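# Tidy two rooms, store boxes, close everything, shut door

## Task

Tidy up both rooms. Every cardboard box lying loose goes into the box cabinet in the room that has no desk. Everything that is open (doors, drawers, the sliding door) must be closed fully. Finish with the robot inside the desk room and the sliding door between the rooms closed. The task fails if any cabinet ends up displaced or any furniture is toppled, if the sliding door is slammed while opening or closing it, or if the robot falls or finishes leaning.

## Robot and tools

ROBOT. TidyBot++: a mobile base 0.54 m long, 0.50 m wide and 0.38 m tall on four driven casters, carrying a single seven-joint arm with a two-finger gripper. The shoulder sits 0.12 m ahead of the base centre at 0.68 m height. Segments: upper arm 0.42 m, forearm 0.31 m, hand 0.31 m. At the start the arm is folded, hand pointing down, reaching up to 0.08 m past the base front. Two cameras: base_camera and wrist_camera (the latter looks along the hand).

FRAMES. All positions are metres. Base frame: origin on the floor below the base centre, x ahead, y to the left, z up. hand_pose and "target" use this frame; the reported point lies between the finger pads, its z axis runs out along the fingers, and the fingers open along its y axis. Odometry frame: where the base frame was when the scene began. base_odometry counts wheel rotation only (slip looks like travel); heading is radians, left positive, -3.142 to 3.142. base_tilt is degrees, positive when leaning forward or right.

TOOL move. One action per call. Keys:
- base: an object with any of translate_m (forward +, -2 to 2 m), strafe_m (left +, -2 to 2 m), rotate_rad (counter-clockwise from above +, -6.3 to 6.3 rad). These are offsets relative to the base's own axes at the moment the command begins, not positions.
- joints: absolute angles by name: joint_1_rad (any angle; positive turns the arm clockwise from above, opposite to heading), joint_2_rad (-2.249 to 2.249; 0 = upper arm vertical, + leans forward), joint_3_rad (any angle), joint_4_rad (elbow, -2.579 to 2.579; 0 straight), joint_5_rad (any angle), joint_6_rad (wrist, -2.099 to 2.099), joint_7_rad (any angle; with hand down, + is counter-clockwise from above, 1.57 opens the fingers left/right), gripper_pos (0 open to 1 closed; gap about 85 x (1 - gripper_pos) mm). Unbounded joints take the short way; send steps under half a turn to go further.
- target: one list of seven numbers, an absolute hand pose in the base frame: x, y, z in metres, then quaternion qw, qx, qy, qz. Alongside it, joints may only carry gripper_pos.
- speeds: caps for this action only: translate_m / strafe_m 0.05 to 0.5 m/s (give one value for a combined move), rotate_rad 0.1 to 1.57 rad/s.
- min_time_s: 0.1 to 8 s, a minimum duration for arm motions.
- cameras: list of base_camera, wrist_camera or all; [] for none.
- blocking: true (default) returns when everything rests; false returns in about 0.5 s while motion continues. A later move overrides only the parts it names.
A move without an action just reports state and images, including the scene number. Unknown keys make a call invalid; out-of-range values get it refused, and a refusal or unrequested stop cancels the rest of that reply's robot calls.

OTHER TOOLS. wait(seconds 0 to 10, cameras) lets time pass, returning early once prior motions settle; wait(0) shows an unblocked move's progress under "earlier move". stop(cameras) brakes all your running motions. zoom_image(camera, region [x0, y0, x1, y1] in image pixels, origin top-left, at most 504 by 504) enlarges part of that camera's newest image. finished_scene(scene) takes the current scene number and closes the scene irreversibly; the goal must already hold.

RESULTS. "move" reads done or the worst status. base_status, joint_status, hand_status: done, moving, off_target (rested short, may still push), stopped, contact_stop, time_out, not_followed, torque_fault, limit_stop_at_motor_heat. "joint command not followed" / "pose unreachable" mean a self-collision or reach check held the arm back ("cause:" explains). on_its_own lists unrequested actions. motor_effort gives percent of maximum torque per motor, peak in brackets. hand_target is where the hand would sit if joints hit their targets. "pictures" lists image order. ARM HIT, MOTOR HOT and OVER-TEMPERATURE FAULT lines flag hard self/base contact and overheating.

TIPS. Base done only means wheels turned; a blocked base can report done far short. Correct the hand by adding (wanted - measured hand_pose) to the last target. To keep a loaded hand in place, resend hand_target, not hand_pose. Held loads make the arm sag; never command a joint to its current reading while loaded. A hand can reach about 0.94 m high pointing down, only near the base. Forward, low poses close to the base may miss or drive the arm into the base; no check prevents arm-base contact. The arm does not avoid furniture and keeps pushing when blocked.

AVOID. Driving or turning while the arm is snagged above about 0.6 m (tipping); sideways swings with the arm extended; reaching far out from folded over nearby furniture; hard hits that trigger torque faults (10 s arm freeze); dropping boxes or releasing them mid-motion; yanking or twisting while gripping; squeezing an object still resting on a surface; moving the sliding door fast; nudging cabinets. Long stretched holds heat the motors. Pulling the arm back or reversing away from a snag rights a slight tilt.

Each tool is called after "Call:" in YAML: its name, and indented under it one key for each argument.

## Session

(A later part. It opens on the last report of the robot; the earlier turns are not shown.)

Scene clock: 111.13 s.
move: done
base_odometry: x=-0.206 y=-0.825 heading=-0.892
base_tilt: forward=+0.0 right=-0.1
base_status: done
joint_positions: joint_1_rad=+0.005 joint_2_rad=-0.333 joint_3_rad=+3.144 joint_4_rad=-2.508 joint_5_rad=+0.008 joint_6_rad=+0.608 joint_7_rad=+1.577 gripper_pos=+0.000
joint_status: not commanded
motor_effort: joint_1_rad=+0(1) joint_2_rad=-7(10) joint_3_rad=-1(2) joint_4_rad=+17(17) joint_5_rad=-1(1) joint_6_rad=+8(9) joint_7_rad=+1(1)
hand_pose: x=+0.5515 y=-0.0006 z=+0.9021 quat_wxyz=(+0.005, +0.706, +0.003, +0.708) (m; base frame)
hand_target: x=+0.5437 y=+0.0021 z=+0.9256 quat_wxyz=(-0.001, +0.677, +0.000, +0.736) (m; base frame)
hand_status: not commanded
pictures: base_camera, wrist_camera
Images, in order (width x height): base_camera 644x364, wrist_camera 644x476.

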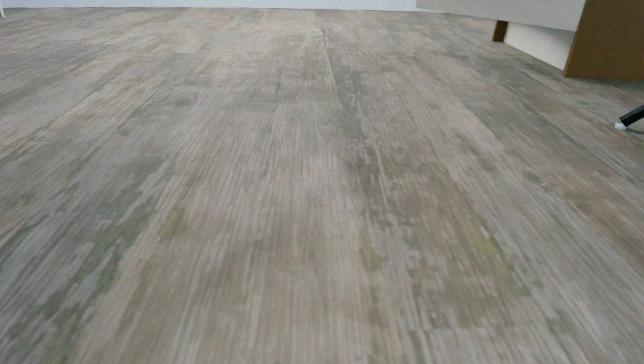

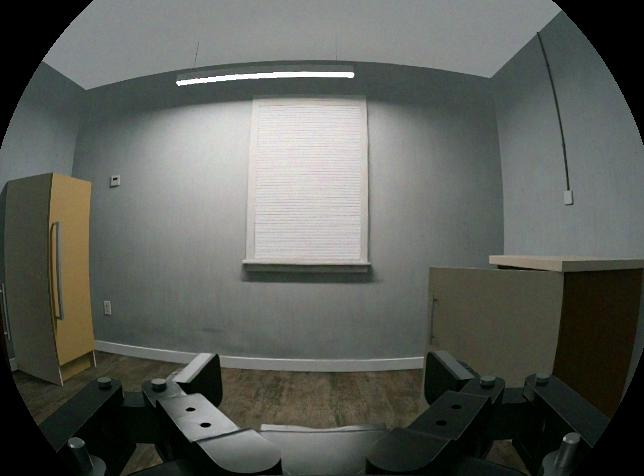

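Call:
move:
  base: {"translate_m": 0.7}
  speeds: {"translate_m": 0.35}

Call:
move:
  joints: {"joint_1_rad": -1.0}
  cameras: ["wrist_camera"]

Call:
move:
  joints: {"joint_1_rad": -2.0}
  cameras: ["wrist_camera"]

Call:
move:
  joints: {"joint_1_rad": 1.0}
  cameras: ["wrist_camera"]

Scene clock: 114.30 s.
move: done
base_odometry: x=+0.233 y=-1.371 heading=-0.892
base_tilt: forward=+0.0 right=-0.1
base_status: done
joint_positions: joint_1_rad=+0.005 joint_2_rad=-0.337 joint_3_rad=+3.144 joint_4_rad=-2.510 joint_5_rad=+0.008 joint_6_rad=+0.610 joint_7_rad=+1.577 gripper_pos=+0.000
joint_status: not commanded
motor_effort: joint_1_rad=+1(2) joint_2_rad=-6(10) joint_3_rad=+0(2) joint_4_rad=+16(18) joint_5_rad=+0(1) joint_6_rad=+9(9) joint_7_rad=+1(1)
hand_pose: x=+0.5502 y=-0.0006 z=+0.9036 quat_wxyz=(+0.005, +0.704, +0.003, +0.710) (m; base frame)
hand_target: x=+0.5437 y=+0.0021 z=+0.9256 quat_wxyz=(-0.001, +0.677, +0.000, +0.736) (m; base frame)
hand_status: not commanded
pictures: base_camera, wrist_camera
Images, in order (width x height): base_camera 644x364, wrist_camera 644x476.

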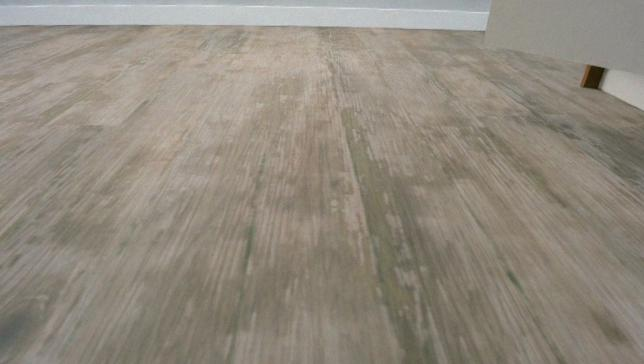

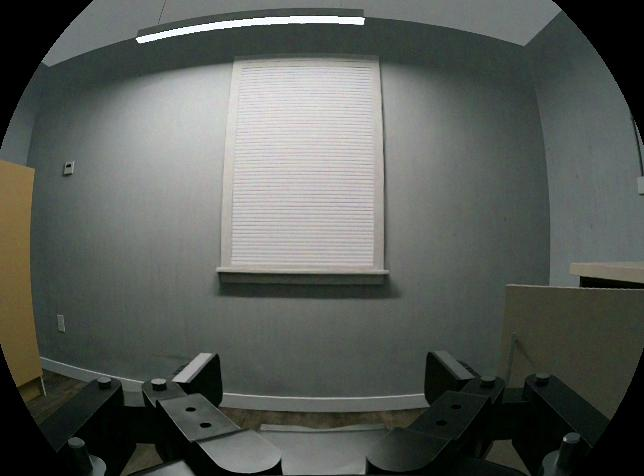

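Scene clock: 116.60 s.
move: done
base_odometry: x=+0.233 y=-1.371 heading=-0.892
base_tilt: forward=+0.0 right=-0.1
base_status: not commanded
joint_positions: joint_1_rad=-0.979 joint_2_rad=-0.337 joint_3_rad=+3.144 joint_4_rad=-2.510 joint_5_rad=+0.008 joint_6_rad=+0.610 joint_7_rad=+1.577 gripper_pos=+0.000
joint_status: all done
motor_effort: joint_1_rad=+0(2) joint_2_rad=-7(8) joint_3_rad=+0(2) joint_4_rad=+16(17) joint_5_rad=-1(1) joint_6_rad=+9(9) joint_7_rad=+1(1)
hand_pose: x=+0.3585 y=+0.3586 z=+0.9036 quat_wxyz=(-0.331, +0.619, +0.335, +0.628) (m; base frame)
hand_target: x=+0.3467 y=+0.3585 z=+0.9256 quat_wxyz=(-0.353, +0.594, +0.325, +0.645) (m; base frame)
hand_status: not commanded
pictures: wrist_camera
Images, in order (width x height): wrist_camera 644x476.

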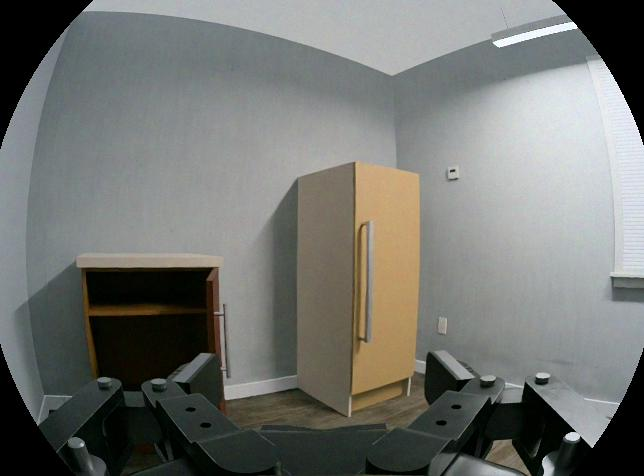

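Scene clock: 118.90 s.
move: done
base_odometry: x=+0.233 y=-1.371 heading=-0.892
base_tilt: forward=+0.0 right=-0.1
base_status: not commanded
joint_positions: joint_1_rad=-1.979 joint_2_rad=-0.337 joint_3_rad=+3.144 joint_4_rad=-2.510 joint_5_rad=+0.008 joint_6_rad=+0.610 joint_7_rad=+1.577 gripper_pos=+0.000
joint_status: all done
motor_effort: joint_1_rad=+0(2) joint_2_rad=-7(8) joint_3_rad=+1(2) joint_4_rad=+16(17) joint_5_rad=+0(1) joint_6_rad=+8(9) joint_7_rad=+1(1)
hand_pose: x=-0.0534 y=+0.3953 z=+0.9036 quat_wxyz=(-0.591, +0.383, +0.591, +0.393) (m; base frame)
hand_target: x=-0.0597 y=+0.3853 z=+0.9256 quat_wxyz=(-0.619, +0.366, +0.570, +0.397) (m; base frame)
hand_status: not commanded
pictures: wrist_camera
Images, in order (width x height): wrist_camera 644x476.

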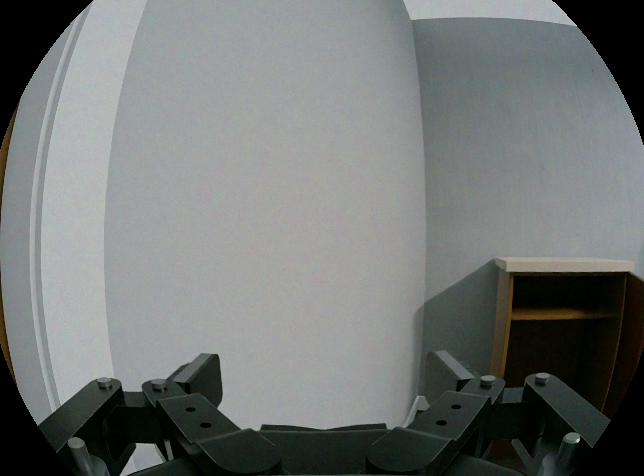

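Scene clock: 122.73 s.
move: done
base_odometry: x=+0.233 y=-1.371 heading=-0.892
base_tilt: forward=+0.0 right=-0.1
base_status: not commanded
joint_positions: joint_1_rad=+0.979 joint_2_rad=-0.337 joint_3_rad=+3.144 joint_4_rad=-2.510 joint_5_rad=+0.008 joint_6_rad=+0.610 joint_7_rad=+1.577 gripper_pos=+0.000
joint_status: all done
motor_effort: joint_1_rad=+0(3) joint_2_rad=-7(8) joint_3_rad=+1(2) joint_4_rad=+17(17) joint_5_rad=-1(1) joint_6_rad=+8(9) joint_7_rad=+1(1)
hand_pose: x=+0.3608 y=-0.3570 z=+0.9036 quat_wxyz=(+0.337, +0.624, -0.327, +0.625) (m; base frame)
hand_target: x=+0.3502 y=-0.3562 z=+0.9256 quat_wxyz=(+0.352, +0.595, -0.324, +0.646) (m; base frame)
hand_status: not commanded
pictures: wrist_camera
Images, in order (width x height): wrist_camera 644x476.

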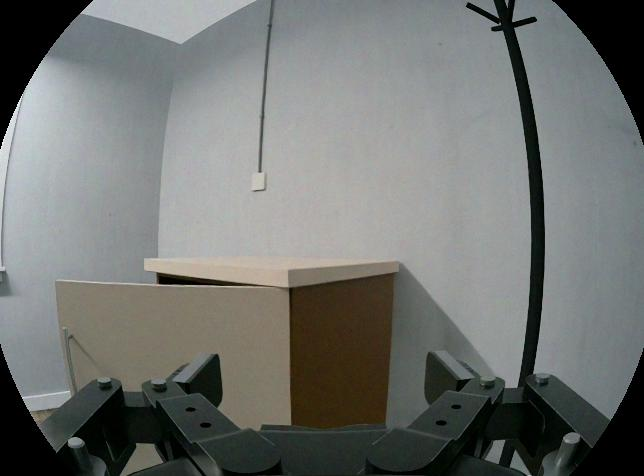

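Call:
move:
  joints: {"joint_1_rad": -1.3, "joint_6_rad": 0.3}
  cameras: ["wrist_camera"]

Call:
zoom_image:
  camera: "wrist_camera"
  region: [100, 100, 500, 420]

Scene clock: 126.20 s.
move: done
base_odometry: x=+0.233 y=-1.371 heading=-0.892
base_tilt: forward=+0.0 right=-0.1
base_status: not commanded
joint_positions: joint_1_rad=-1.279 joint_2_rad=-0.337 joint_3_rad=+3.144 joint_4_rad=-2.510 joint_5_rad=+0.008 joint_6_rad=+0.355 joint_7_rad=+1.577 gripper_pos=+0.000
joint_status: all done
motor_effort: joint_1_rad=+1(3) joint_2_rad=-7(8) joint_3_rad=+0(2) joint_4_rad=+16(17) joint_5_rad=-1(1) joint_6_rad=+7(10) joint_7_rad=+1(1)
hand_pose: x=+0.2396 y=+0.4042 z=+0.8251 quat_wxyz=(-0.364, +0.630, +0.474, +0.496) (m; base frame)
hand_target: x=+0.2273 y=+0.3976 z=+0.8087 quat_wxyz=(-0.360, +0.640, +0.487, +0.473) (m; base frame)
hand_status: not commanded
pictures: wrist_camera
Images, in order (width x height): wrist_camera 644x476.

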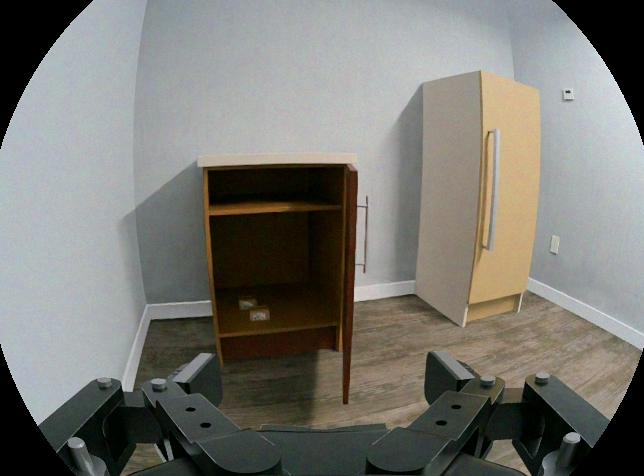

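Scaled by 1.260.

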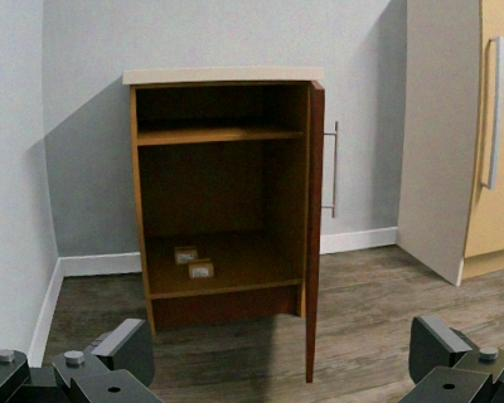

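Call:
move:
  base: {"strafe_m": 0.4, "translate_m": 1.0}
  joints: {"joint_1_rad": 0.5, "joint_6_rad": 0.5}

Call:
move:
  joints: {"joint_1_rad": 1.4, "joint_6_rad": 0.3}
  cameras: ["wrist_camera"]

Scene clock: 130.07 s.
move: done
base_odometry: x=+1.173 y=-1.898 heading=-0.892
base_tilt: forward=+0.0 right=-0.1
base_status: done
joint_positions: joint_1_rad=+0.479 joint_2_rad=-0.338 joint_3_rad=+3.144 joint_4_rad=-2.510 joint_5_rad=+0.008 joint_6_rad=+0.426 joint_7_rad=+1.577 gripper_pos=+0.000
joint_status: all done
motor_effort: joint_1_rad=+1(3) joint_2_rad=-6(8) joint_3_rad=+0(2) joint_4_rad=+17(18) joint_5_rad=-1(1) joint_6_rad=+8(9) joint_7_rad=+1(1)
hand_pose: x=+0.4980 y=-0.1954 z=+0.8467 quat_wxyz=(+0.156, +0.746, -0.177, +0.623) (m; base frame)
hand_target: x=+0.4923 y=-0.2016 z=+0.8696 quat_wxyz=(+0.166, +0.718, -0.183, +0.651) (m; base frame)
hand_status: not commanded
pictures: base_camera, wrist_camera
Images, in order (width x height): base_camera 644x364, wrist_camera 644x476.

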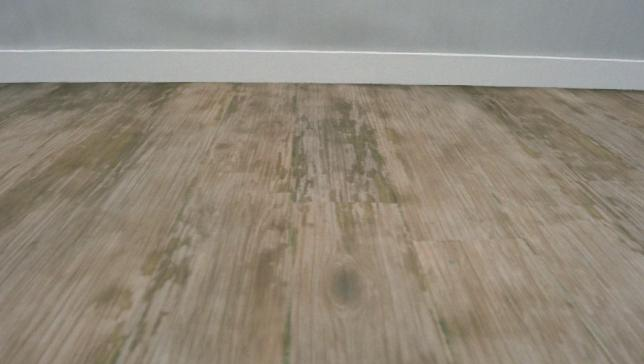

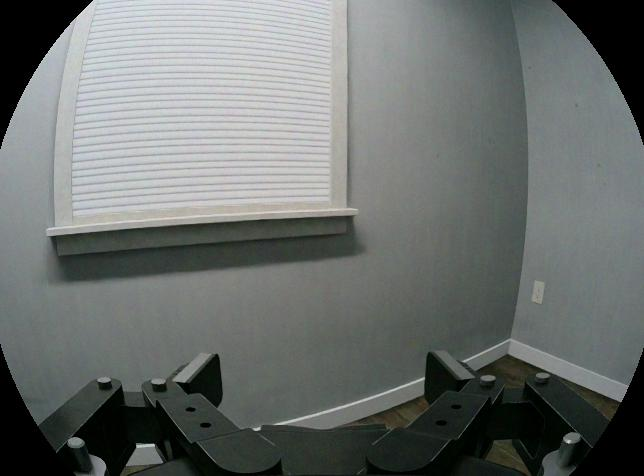

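Scene clock: 132.27 s.
move: done
base_odometry: x=+1.173 y=-1.898 heading=-0.892
base_tilt: forward=+0.0 right=-0.1
base_status: not commanded
joint_positions: joint_1_rad=+1.379 joint_2_rad=-0.338 joint_3_rad=+3.144 joint_4_rad=-2.510 joint_5_rad=+0.008 joint_6_rad=+0.355 joint_7_rad=+1.577 gripper_pos=+0.000
joint_status: all done
motor_effort: joint_1_rad=+1(2) joint_2_rad=-6(7) joint_3_rad=+0(2) joint_4_rad=+17(17) joint_5_rad=-1(1) joint_6_rad=+8(10) joint_7_rad=+1(1)
hand_pose: x=+0.2004 y=-0.4138 z=+0.8250 quat_wxyz=(+0.394, +0.612, -0.498, +0.472) (m; base frame)
hand_target: x=+0.1911 y=-0.4058 z=+0.8087 quat_wxyz=(+0.383, +0.615, -0.518, +0.455) (m; base frame)
hand_status: not commanded
pictures: wrist_camera
Images, in order (width x height): wrist_camera 644x476.

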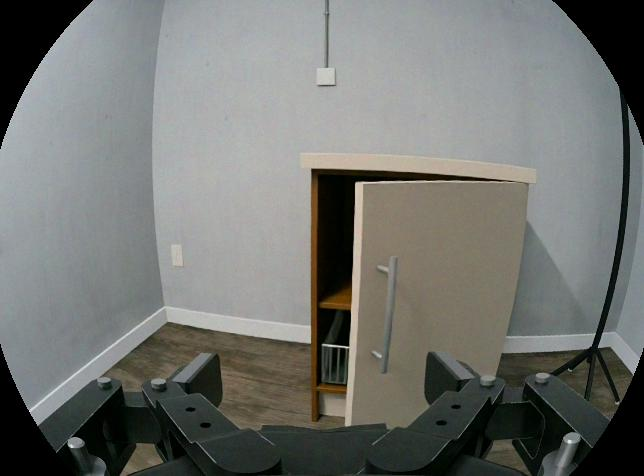

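Call:
zoom_image:
  camera: "wrist_camera"
  region: [280, 130, 560, 440]

Call:
move:
  joints: {"joint_1_rad": 2.4}
  cameras: ["wrist_camera"]

Call:
zoom_image:
  camera: "wrist_camera"
  region: [0, 40, 400, 440]

Call:
move:
  joints: {"joint_1_rad": 3.4}
  cameras: ["wrist_camera"]

Call:
move:
  joints: {"joint_1_rad": 4.4}
  cameras: ["wrist_camera"]

Call:
move:
  joints: {"joint_1_rad": 5.4}
  cameras: ["wrist_camera"]

Scaled by 1.626.

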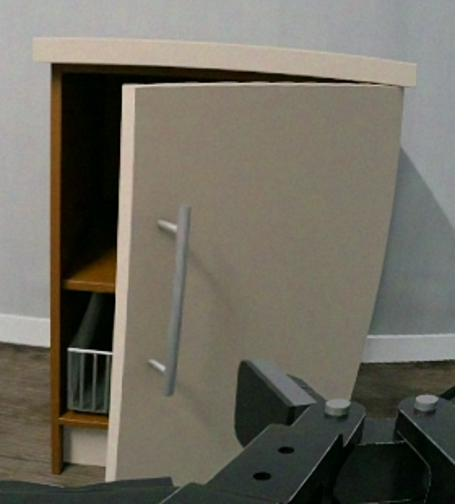

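Scene clock: 134.77 s.
move: done
base_odometry: x=+1.173 y=-1.898 heading=-0.892
base_tilt: forward=+0.0 right=-0.1
base_status: not commanded
joint_positions: joint_1_rad=+2.379 joint_2_rad=-0.338 joint_3_rad=+3.144 joint_4_rad=-2.510 joint_5_rad=+0.008 joint_6_rad=+0.354 joint_7_rad=+1.577 gripper_pos=+0.000
joint_status: all done
motor_effort: joint_1_rad=+1(2) joint_2_rad=-7(8) joint_3_rad=+0(2) joint_4_rad=+16(17) joint_5_rad=-1(1) joint_6_rad=+8(9) joint_7_rad=+1(1)
hand_pose: x=-0.1852 y=-0.2921 z=+0.8248 quat_wxyz=(+0.572, +0.298, -0.730, +0.225) (m; base frame)
hand_target: x=-0.1835 y=-0.2799 z=+0.8087 quat_wxyz=(+0.554, +0.292, -0.749, +0.216) (m; base frame)
hand_status: not commanded
pictures: wrist_camera
Images, in order (width x height): wrist_camera 644x476.

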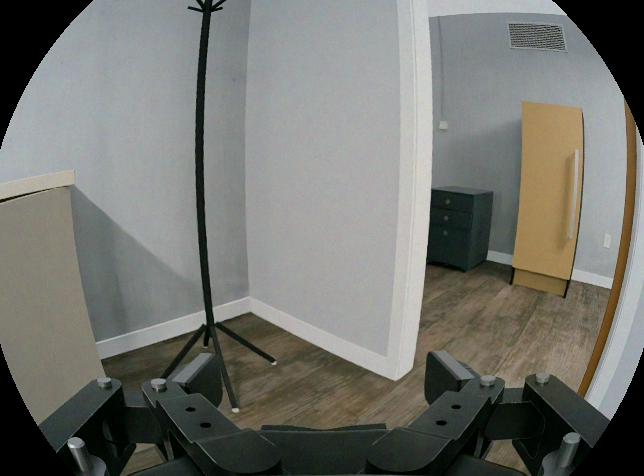

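Scaled by 1.260.

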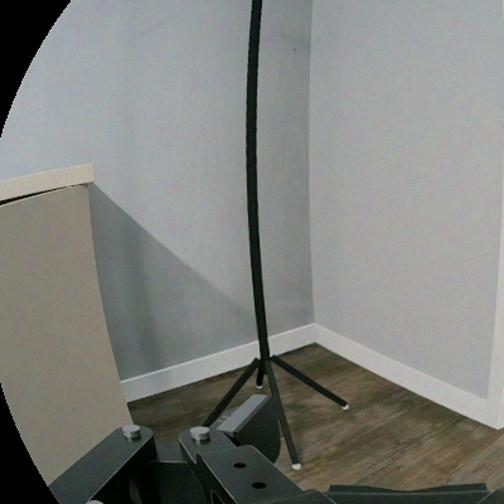

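Scene clock: 137.07 s.
move: done
base_odometry: x=+1.173 y=-1.898 heading=-0.892
base_tilt: forward=+0.0 right=-0.1
base_status: not commanded
joint_positions: joint_1_rad=+3.379 joint_2_rad=-0.338 joint_3_rad=+3.144 joint_4_rad=-2.510 joint_5_rad=+0.008 joint_6_rad=+0.354 joint_7_rad=+1.577 gripper_pos=+0.000
joint_status: all done
motor_effort: joint_1_rad=+1(2) joint_2_rad=-7(7) joint_3_rad=+1(1) joint_4_rad=+16(17) joint_5_rad=+0(1) joint_6_rad=+9(9) joint_7_rad=+1(1)
hand_pose: x=-0.2911 y=+0.0982 z=+0.8248 quat_wxyz=(+0.610, -0.089, -0.784, -0.076) (m; base frame)
hand_target: x=-0.2800 y=+0.1033 z=+0.8087 quat_wxyz=(+0.590, -0.103, -0.797, -0.076) (m; base frame)
hand_status: not commanded
pictures: wrist_camera
Images, in order (width x height): wrist_camera 644x476.

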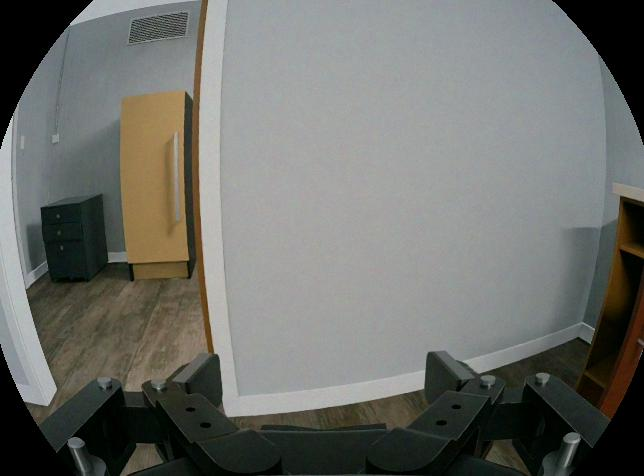

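Scene clock: 139.37 s.
move: done
base_odometry: x=+1.173 y=-1.898 heading=-0.892
base_tilt: forward=+0.0 right=-0.2
base_status: not commanded
joint_positions: joint_1_rad=+4.379 joint_2_rad=-0.338 joint_3_rad=+3.144 joint_4_rad=-2.510 joint_5_rad=+0.008 joint_6_rad=+0.354 joint_7_rad=+1.577 gripper_pos=+0.000
joint_status: all done
motor_effort: joint_1_rad=+1(3) joint_2_rad=-7(7) joint_3_rad=+0(2) joint_4_rad=+17(18) joint_5_rad=+0(1) joint_6_rad=+7(9) joint_7_rad=+0(1)
hand_pose: x=-0.0200 y=+0.3982 z=+0.8248 quat_wxyz=(+0.499, -0.454, -0.646, -0.359) (m; base frame)
hand_target: x=-0.0096 y=+0.3915 z=+0.8087 quat_wxyz=(+0.481, -0.473, -0.650, -0.350) (m; base frame)
hand_status: not commanded
pictures: wrist_camera
Images, in order (width x height): wrist_camera 644x476.

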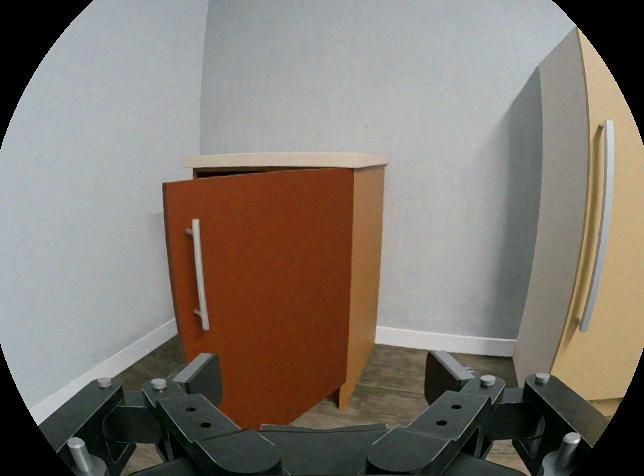

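Scene clock: 141.67 s.
move: done
base_odometry: x=+1.173 y=-1.898 heading=-0.892
base_tilt: forward=+0.0 right=-0.1
base_status: not commanded
joint_positions: joint_1_rad=+5.379 joint_2_rad=-0.338 joint_3_rad=+3.144 joint_4_rad=-2.510 joint_5_rad=+0.008 joint_6_rad=+0.354 joint_7_rad=+1.577 gripper_pos=+0.000
joint_status: all done
motor_effort: joint_1_rad=+0(3) joint_2_rad=-7(8) joint_3_rad=+0(2) joint_4_rad=+17(17) joint_5_rad=-1(1) joint_6_rad=+9(9) joint_7_rad=+1(1)
hand_pose: x=+0.3790 y=+0.3321 z=+0.8248 quat_wxyz=(+0.265, -0.707, -0.349, -0.554) (m; base frame)
hand_target: x=+0.3790 y=+0.3198 z=+0.8087 quat_wxyz=(+0.255, -0.727, -0.344, -0.537) (m; base frame)
hand_status: not commanded
pictures: wrist_camera
Images, in order (width x height): wrist_camera 644x476.

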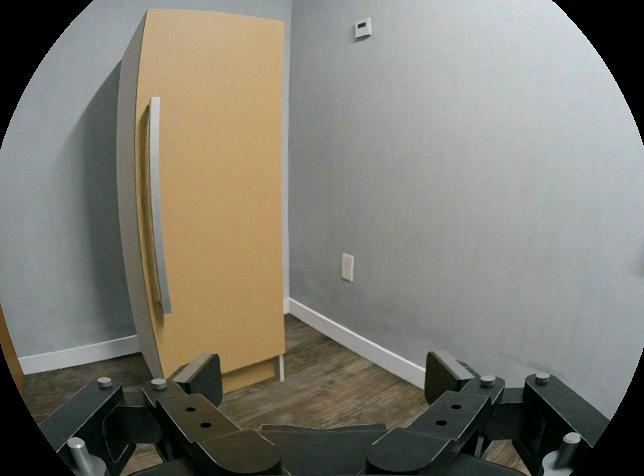

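Call:
move:
  base: {"rotate_rad": -1.5708}
  joints: {"joint_1_rad": 0.0, "joint_6_rad": 0.0, "gripper_pos": 1.0}

Scene clock: 144.57 s.
move: done
base_odometry: x=+1.173 y=-1.898 heading=-2.463
base_tilt: forward=+0.0 right=-0.1
base_status: done
joint_positions: joint_1_rad=+6.266 joint_2_rad=-0.338 joint_3_rad=+3.145 joint_4_rad=-2.510 joint_5_rad=+0.008 joint_6_rad=+0.055 joint_7_rad=+1.577 gripper_pos=+0.999
joint_status: all done
motor_effort: joint_1_rad=+0(3) joint_2_rad=-6(8) joint_3_rad=+0(2) joint_4_rad=+16(17) joint_5_rad=+0(1) joint_6_rad=+8(9) joint_7_rad=+0(1)
hand_pose: x=+0.5048 y=+0.0070 z=+0.7392 quat_wxyz=(+0.001, -0.872, -0.012, -0.490) (m; base frame)
hand_target: x=+0.4909 y=+0.0019 z=+0.7248 quat_wxyz=(+0.000, -0.884, +0.000, -0.468) (m; base frame)
hand_status: not commanded
pictures: base_camera, wrist_camera
Images, in order (width x height): base_camera 644x364, wrist_camera 644x476.

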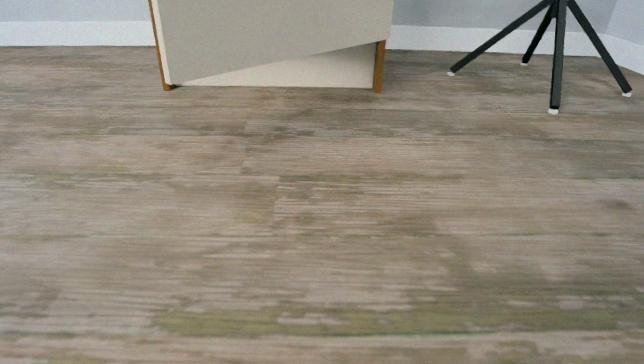

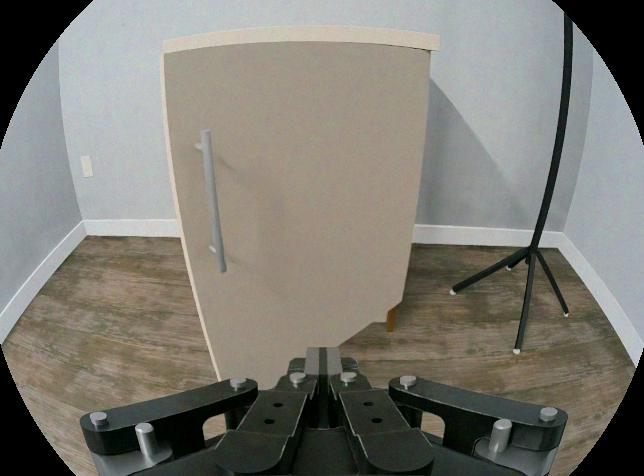

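Call:
move:
  base: {"strafe_m": 0.27, "translate_m": 0.42}

Scene clock: 147.20 s.
move: done
base_odometry: x=+1.015 y=-2.372 heading=-2.463
base_tilt: forward=+0.0 right=-0.1
base_status: done
joint_positions: joint_1_rad=+6.268 joint_2_rad=-0.347 joint_3_rad=+3.141 joint_4_rad=-2.520 joint_5_rad=+0.008 joint_6_rad=+0.042 joint_7_rad=+1.577 gripper_pos=+0.999
joint_status: not commanded
motor_effort: joint_1_rad=+1(7) joint_2_rad=-6(8) joint_3_rad=+0(7) joint_4_rad=+17(20) joint_5_rad=-1(1) joint_6_rad=+8(11) joint_7_rad=+0(1)
hand_pose: x=+0.4987 y=+0.0074 z=+0.7341 quat_wxyz=(+0.000, -0.875, -0.013, -0.484) (m; base frame)
hand_target: x=+0.4909 y=+0.0019 z=+0.7248 quat_wxyz=(+0.000, -0.884, +0.000, -0.468) (m; base frame)
hand_status: not commanded
pictures: base_camera, wrist_camera
Images, in order (width x height): base_camera 644x364, wrist_camera 644x476.

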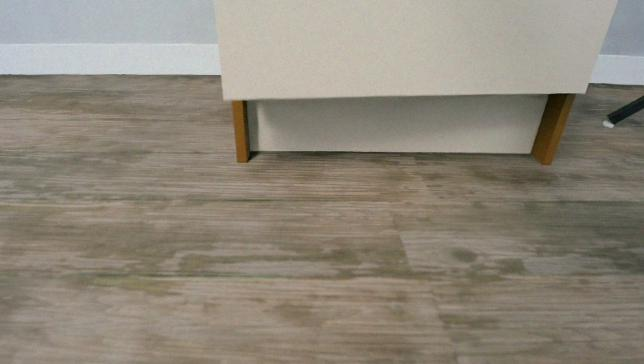

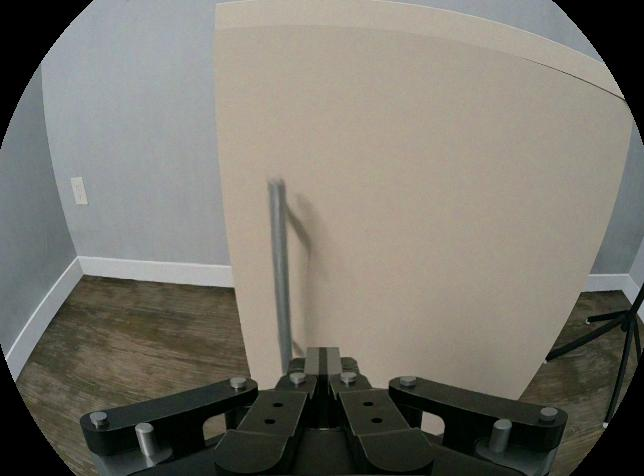

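Call:
wait:
  seconds: 1

Call:
zoom_image:
  camera: "wrist_camera"
  region: [200, 0, 644, 360]

Scene clock: 148.33 s.
base_odometry: x=+1.015 y=-2.372 heading=-2.463
base_tilt: forward=+0.0 right=-0.1
base_status: done
joint_positions: joint_1_rad=+6.268 joint_2_rad=-0.347 joint_3_rad=+3.141 joint_4_rad=-2.520 joint_5_rad=+0.008 joint_6_rad=+0.042 joint_7_rad=+1.577 gripper_pos=+0.999
joint_status: not commanded
motor_effort: joint_1_rad=+0(7) joint_2_rad=-6(8) joint_3_rad=+0(7) joint_4_rad=+16(20) joint_5_rad=-1(1) joint_6_rad=+7(11) joint_7_rad=+1(1)
hand_pose: x=+0.4987 y=+0.0074 z=+0.7341 quat_wxyz=(+0.000, -0.875, -0.013, -0.484) (m; base frame)
hand_target: x=+0.4909 y=+0.0019 z=+0.7248 quat_wxyz=(+0.000, -0.884, +0.000, -0.468) (m; base frame)
hand_status: not commanded
wait: 1.00 s; at rest by 0.13 s
pictures: base_camera, wrist_camera
Images, in order (width x height): base_camera 644x364, wrist_camera 644x476.

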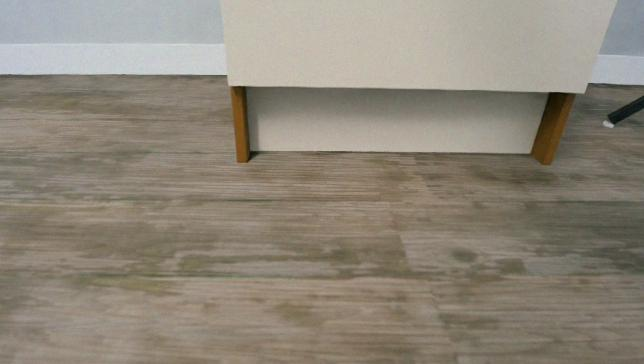

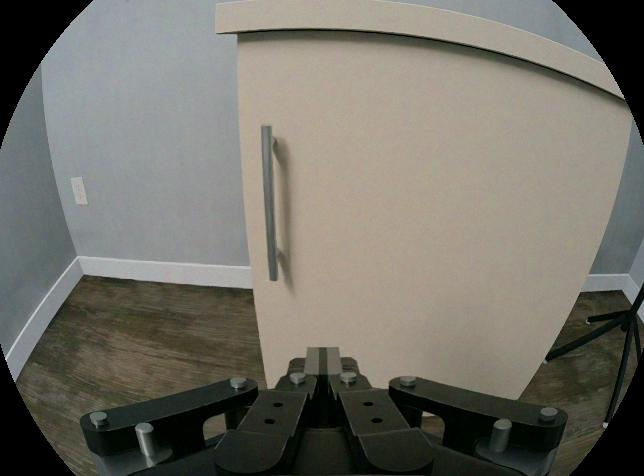

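Scaled by 1.135.

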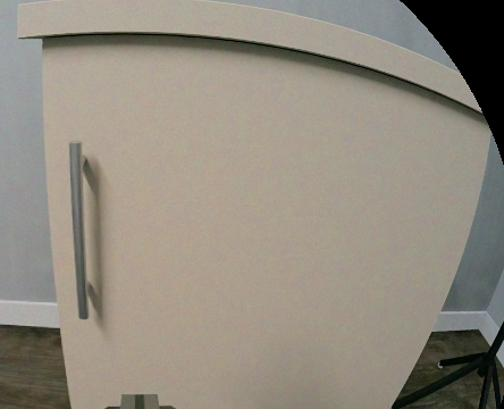

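Call:
move:
  base: {"translate_m": 0.28}
  speeds: {"translate_m": 0.2}

Scene clock: 150.57 s.
move: done
base_odometry: x=+0.797 y=-2.548 heading=-2.463
base_tilt: forward=+0.0 right=-0.1
base_status: done
joint_positions: joint_1_rad=+6.268 joint_2_rad=-0.347 joint_3_rad=+3.141 joint_4_rad=-2.520 joint_5_rad=+0.008 joint_6_rad=+0.042 joint_7_rad=+1.577 gripper_pos=+0.999
joint_status: not commanded
motor_effort: joint_1_rad=+1(2) joint_2_rad=-6(8) joint_3_rad=-1(1) joint_4_rad=+16(18) joint_5_rad=-1(1) joint_6_rad=+7(8) joint_7_rad=+1(1)
hand_pose: x=+0.4987 y=+0.0074 z=+0.7341 quat_wxyz=(+0.000, -0.875, -0.013, -0.484) (m; base frame)
hand_target: x=+0.4909 y=+0.0019 z=+0.7248 quat_wxyz=(+0.000, -0.884, +0.000, -0.468) (m; base frame)
hand_status: not commanded
pictures: base_camera, wrist_camera
Images, in order (width x height): base_camera 644x364, wrist_camera 644x476.

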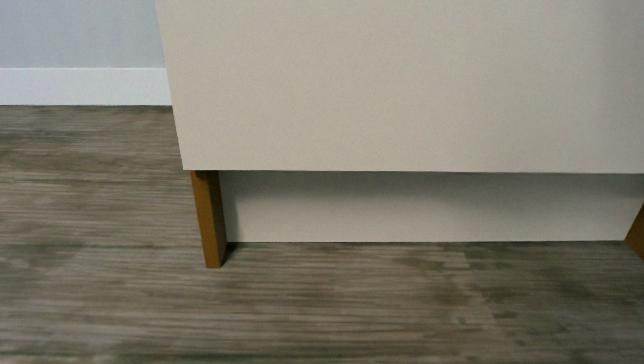

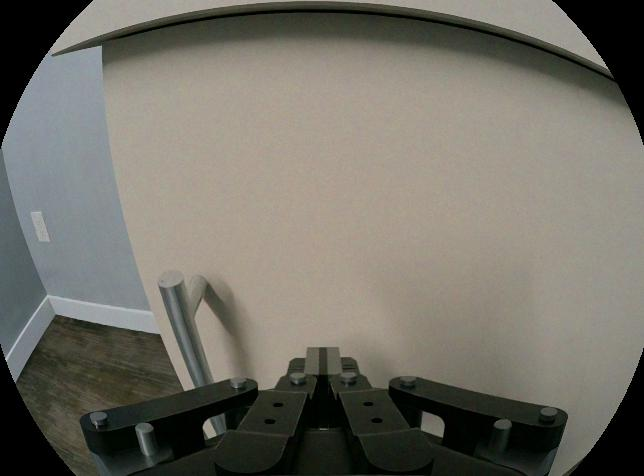

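Call:
move:
  base: {"translate_m": 0.07}
  speeds: {"translate_m": 0.05}

Scene clock: 152.50 s.
move: done
base_odometry: x=+0.743 y=-2.592 heading=-2.463
base_tilt: forward=+0.0 right=-0.1
base_status: done
joint_positions: joint_1_rad=+6.268 joint_2_rad=-0.371 joint_3_rad=+3.141 joint_4_rad=-2.559 joint_5_rad=+0.008 joint_6_rad=-0.003 joint_7_rad=+1.577 gripper_pos=+0.999
joint_status: not commanded
motor_effort: joint_1_rad=+1(2) joint_2_rad=-1(7) joint_3_rad=+1(2) joint_4_rad=+21(24) joint_5_rad=-1(1) joint_6_rad=+13(15) joint_7_rad=+1(1)
hand_pose: x=+0.4762 y=+0.0069 z=+0.7112 quat_wxyz=(+0.000, -0.889, -0.013, -0.458) (m; base frame)
hand_target: x=+0.4909 y=+0.0019 z=+0.7248 quat_wxyz=(+0.000, -0.884, +0.000, -0.468) (m; base frame)
hand_status: not commanded
pictures: base_camera, wrist_camera
Images, in order (width x height): base_camera 644x364, wrist_camera 644x476.

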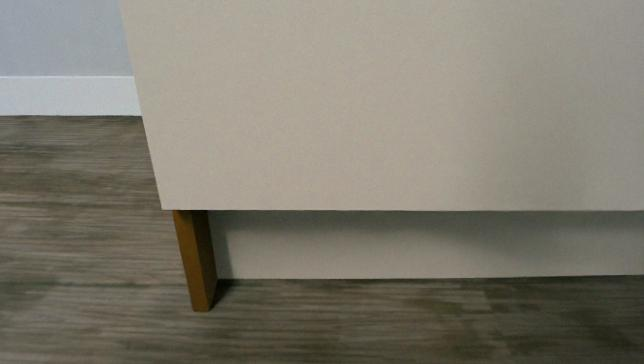

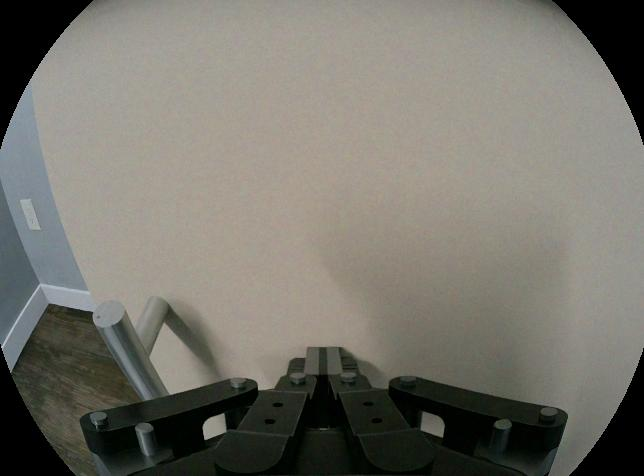

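Call:
move:
  base: {"translate_m": -0.4}
  cameras: ["wrist_camera"]

Call:
zoom_image:
  camera: "wrist_camera"
  region: [140, 0, 644, 360]

Call:
move:
  base: {"rotate_rad": -1.5708}
  joints: {"joint_1_rad": 0.0, "joint_6_rad": 0.3, "gripper_pos": 0.0}

Scene clock: 155.37 s.
move: done
base_odometry: x=+1.054 y=-2.341 heading=-2.463
base_tilt: forward=+0.0 right=-0.1
base_status: done
joint_positions: joint_1_rad=+6.269 joint_2_rad=-0.356 joint_3_rad=+3.141 joint_4_rad=-2.528 joint_5_rad=+0.008 joint_6_rad=-0.003 joint_7_rad=+1.577 gripper_pos=+0.999
joint_status: not commanded
motor_effort: joint_1_rad=+1(2) joint_2_rad=-6(8) joint_3_rad=+0(3) joint_4_rad=+15(20) joint_5_rad=-1(1) joint_6_rad=+6(11) joint_7_rad=+1(1)
hand_pose: x=+0.4875 y=+0.0070 z=+0.7215 quat_wxyz=(+0.000, -0.885, -0.013, -0.465) (m; base frame)
hand_target: x=+0.4909 y=+0.0019 z=+0.7248 quat_wxyz=(+0.000, -0.884, +0.000, -0.468) (m; base frame)
hand_status: not commanded
pictures: wrist_camera
Images, in order (width x height): wrist_camera 644x476.

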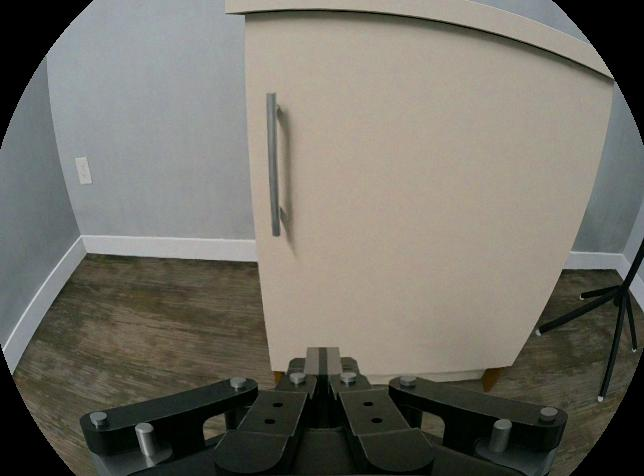

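Scaled by 1.000.

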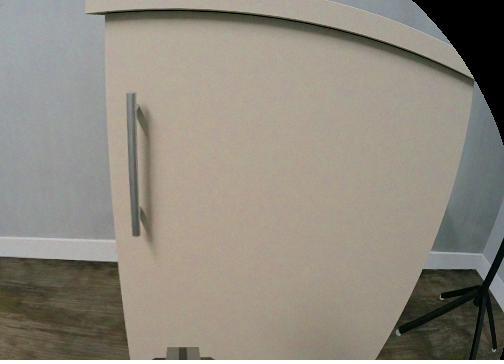

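Scene clock: 157.67 s.
move: done
base_odometry: x=+1.054 y=-2.341 heading=+2.249
base_tilt: forward=+0.0 right=-0.1
base_status: done
joint_positions: joint_1_rad=+6.271 joint_2_rad=-0.356 joint_3_rad=+3.141 joint_4_rad=-2.522 joint_5_rad=+0.008 joint_6_rad=+0.258 joint_7_rad=+1.577 gripper_pos=+0.000
joint_status: all done
motor_effort: joint_1_rad=+0(2) joint_2_rad=-6(7) joint_3_rad=+1(2) joint_4_rad=+16(18) joint_5_rad=-1(1) joint_6_rad=+7(9) joint_7_rad=+1(1)
hand_pose: x=+0.5263 y=+0.0074 z=+0.7971 quat_wxyz=(+0.001, -0.816, -0.012, -0.579) (m; base frame)
hand_target: x=+0.5311 y=+0.0020 z=+0.8087 quat_wxyz=(+0.000, -0.804, +0.000, -0.595) (m; base frame)
hand_status: not commanded
pictures: base_camera, wrist_camera
Images, in order (width x height): base_camera 644x364, wrist_camera 644x476.

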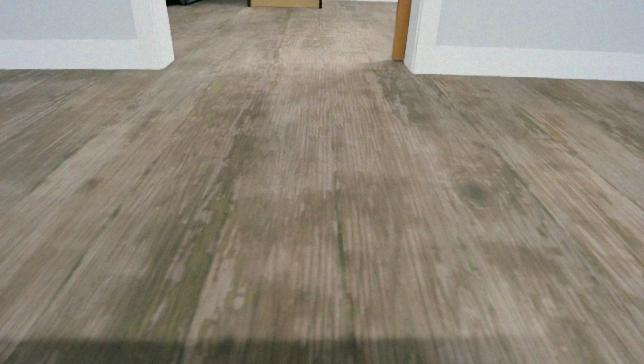

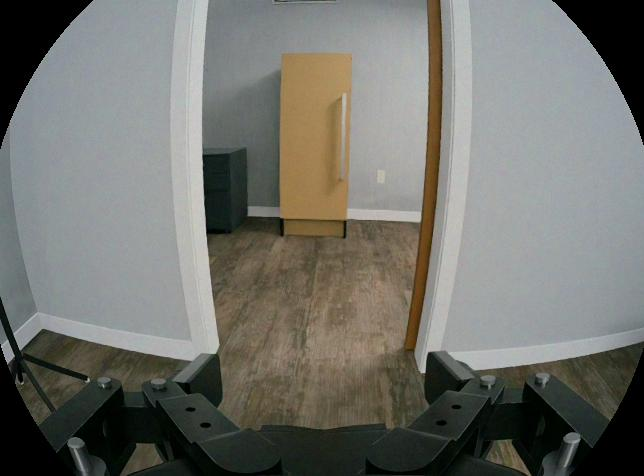

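Call:
move:
  base: {"translate_m": 0.9, "strafe_m": 0.13}

Scene clock: 161.70 s.
move: done
base_odometry: x=+0.388 y=-1.722 heading=+2.249
base_tilt: forward=+0.0 right=-0.1
base_status: done
joint_positions: joint_1_rad=+6.271 joint_2_rad=-0.356 joint_3_rad=+3.141 joint_4_rad=-2.522 joint_5_rad=+0.008 joint_6_rad=+0.258 joint_7_rad=+1.577 gripper_pos=+0.000
joint_status: not commanded
motor_effort: joint_1_rad=+0(2) joint_2_rad=-6(9) joint_3_rad=+0(2) joint_4_rad=+16(18) joint_5_rad=-1(1) joint_6_rad=+7(9) joint_7_rad=+1(1)
hand_pose: x=+0.5264 y=+0.0074 z=+0.7970 quat_wxyz=(+0.001, -0.816, -0.012, -0.578) (m; base frame)
hand_target: x=+0.5311 y=+0.0020 z=+0.8087 quat_wxyz=(+0.000, -0.804, +0.000, -0.595) (m; base frame)
hand_status: not commanded
pictures: base_camera, wrist_camera
Images, in order (width x height): base_camera 644x364, wrist_camera 644x476.

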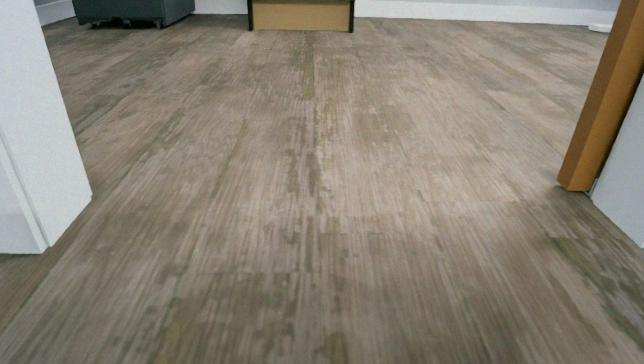

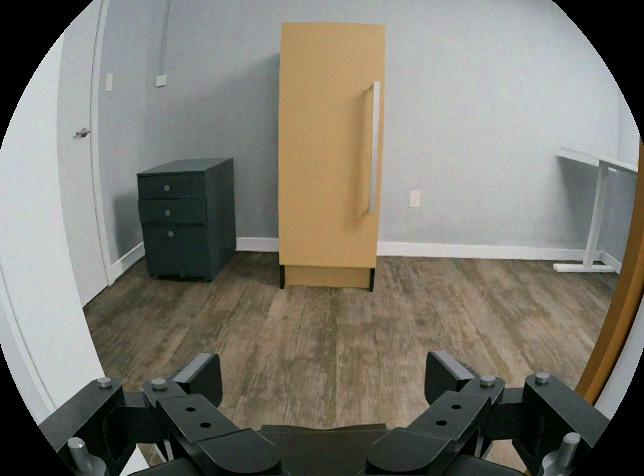

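Call:
zoom_image:
  camera: "wrist_camera"
  region: [120, 0, 420, 300]

Call:
move:
  base: {"translate_m": 1.5, "strafe_m": -0.03}

Scaled by 1.680.

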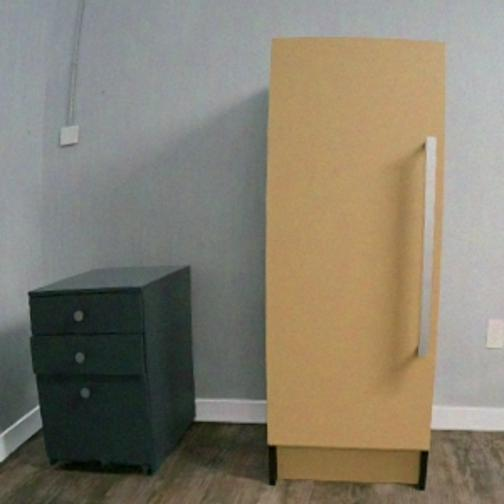

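Scene clock: 165.57 s.
move: done
base_odometry: x=-0.529 y=-0.535 heading=+2.249
base_tilt: forward=+0.0 right=-0.1
base_status: done
joint_positions: joint_1_rad=+6.271 joint_2_rad=-0.356 joint_3_rad=+3.141 joint_4_rad=-2.522 joint_5_rad=+0.008 joint_6_rad=+0.258 joint_7_rad=+1.577 gripper_pos=+0.000
joint_status: not commanded
motor_effort: joint_1_rad=+0(2) joint_2_rad=-5(9) joint_3_rad=-1(2) joint_4_rad=+16(18) joint_5_rad=-1(1) joint_6_rad=+8(9) joint_7_rad=+1(1)
hand_pose: x=+0.5264 y=+0.0074 z=+0.7969 quat_wxyz=(+0.001, -0.816, -0.012, -0.578) (m; base frame)
hand_target: x=+0.5311 y=+0.0020 z=+0.8087 quat_wxyz=(+0.000, -0.804, +0.000, -0.595) (m; base frame)
hand_status: not commanded
pictures: base_camera, wrist_camera
Images, in order (width x height): base_camera 644x364, wrist_camera 644x476.

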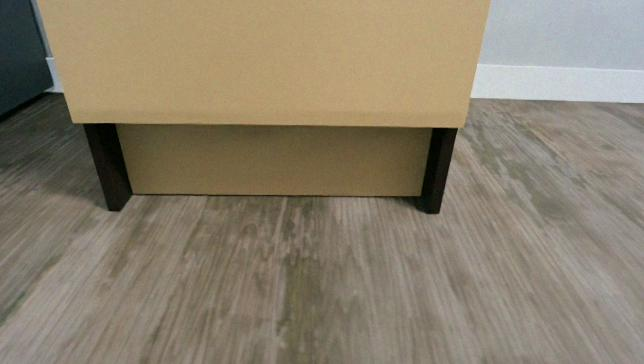

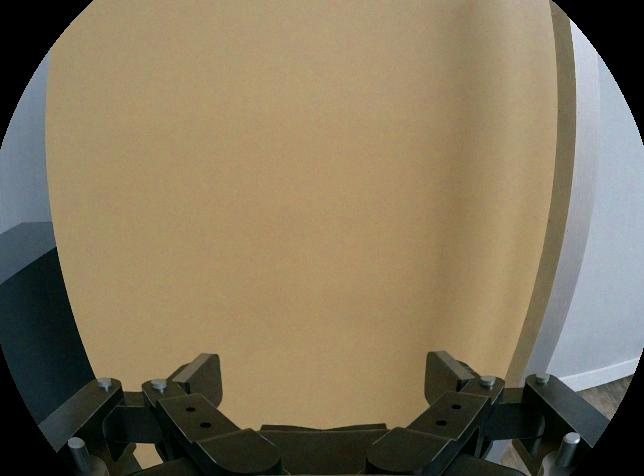

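Call:
move:
  base: {"translate_m": -0.3}
  cameras: []

Call:
move:
  base: {"strafe_m": 1.0}
  joints: {"joint_6_rad": 0.0, "gripper_pos": 1.0}

Scene clock: 167.60 s.
move: done
base_odometry: x=-0.341 y=-0.768 heading=+2.249
base_tilt: forward=+0.0 right=-0.1
base_status: done
joint_positions: joint_1_rad=+6.271 joint_2_rad=-0.357 joint_3_rad=+3.141 joint_4_rad=-2.522 joint_5_rad=+0.008 joint_6_rad=+0.258 joint_7_rad=+1.577 gripper_pos=+0.000
joint_status: not commanded
motor_effort: joint_1_rad=+1(2) joint_2_rad=-7(9) joint_3_rad=+0(3) joint_4_rad=+16(18) joint_5_rad=-1(1) joint_6_rad=+7(9) joint_7_rad=+0(1)
hand_pose: x=+0.5262 y=+0.0074 z=+0.7972 quat_wxyz=(+0.001, -0.815, -0.012, -0.579) (m; base frame)
hand_target: x=+0.5311 y=+0.0020 z=+0.8087 quat_wxyz=(+0.000, -0.804, +0.000, -0.595) (m; base frame)
hand_status: not commanded
pictures: none
No camera images: "cameras" was empty.

Scene clock: 170.53 s.
move: done
base_odometry: x=-1.120 y=-1.396 heading=+2.249
base_tilt: forward=+0.0 right=-0.1
base_status: done
joint_positions: joint_1_rad=+6.271 joint_2_rad=-0.357 joint_3_rad=+3.141 joint_4_rad=-2.529 joint_5_rad=+0.008 joint_6_rad=+0.016 joint_7_rad=+1.577 gripper_pos=+0.999
joint_status: all done
motor_effort: joint_1_rad=+0(2) joint_2_rad=-5(7) joint_3_rad=+0(2) joint_4_rad=+16(18) joint_5_rad=-1(1) joint_6_rad=+8(9) joint_7_rad=+1(1)
hand_pose: x=+0.4907 y=+0.0063 z=+0.7264 quat_wxyz=(+0.000, -0.881, -0.012, -0.473) (m; base frame)
hand_target: x=+0.4909 y=+0.0019 z=+0.7248 quat_wxyz=(+0.000, -0.884, +0.000, -0.468) (m; base frame)
hand_status: not commanded
pictures: base_camera, wrist_camera
Images, in order (width x height): base_camera 644x364, wrist_camera 644x476.

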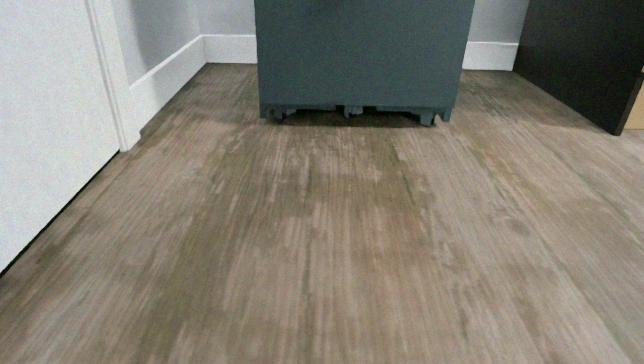

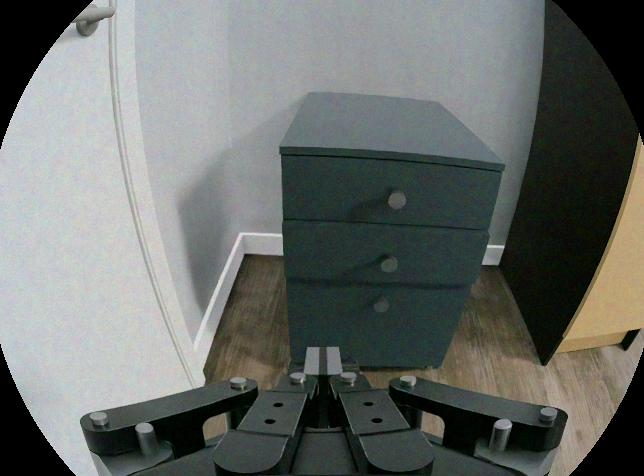

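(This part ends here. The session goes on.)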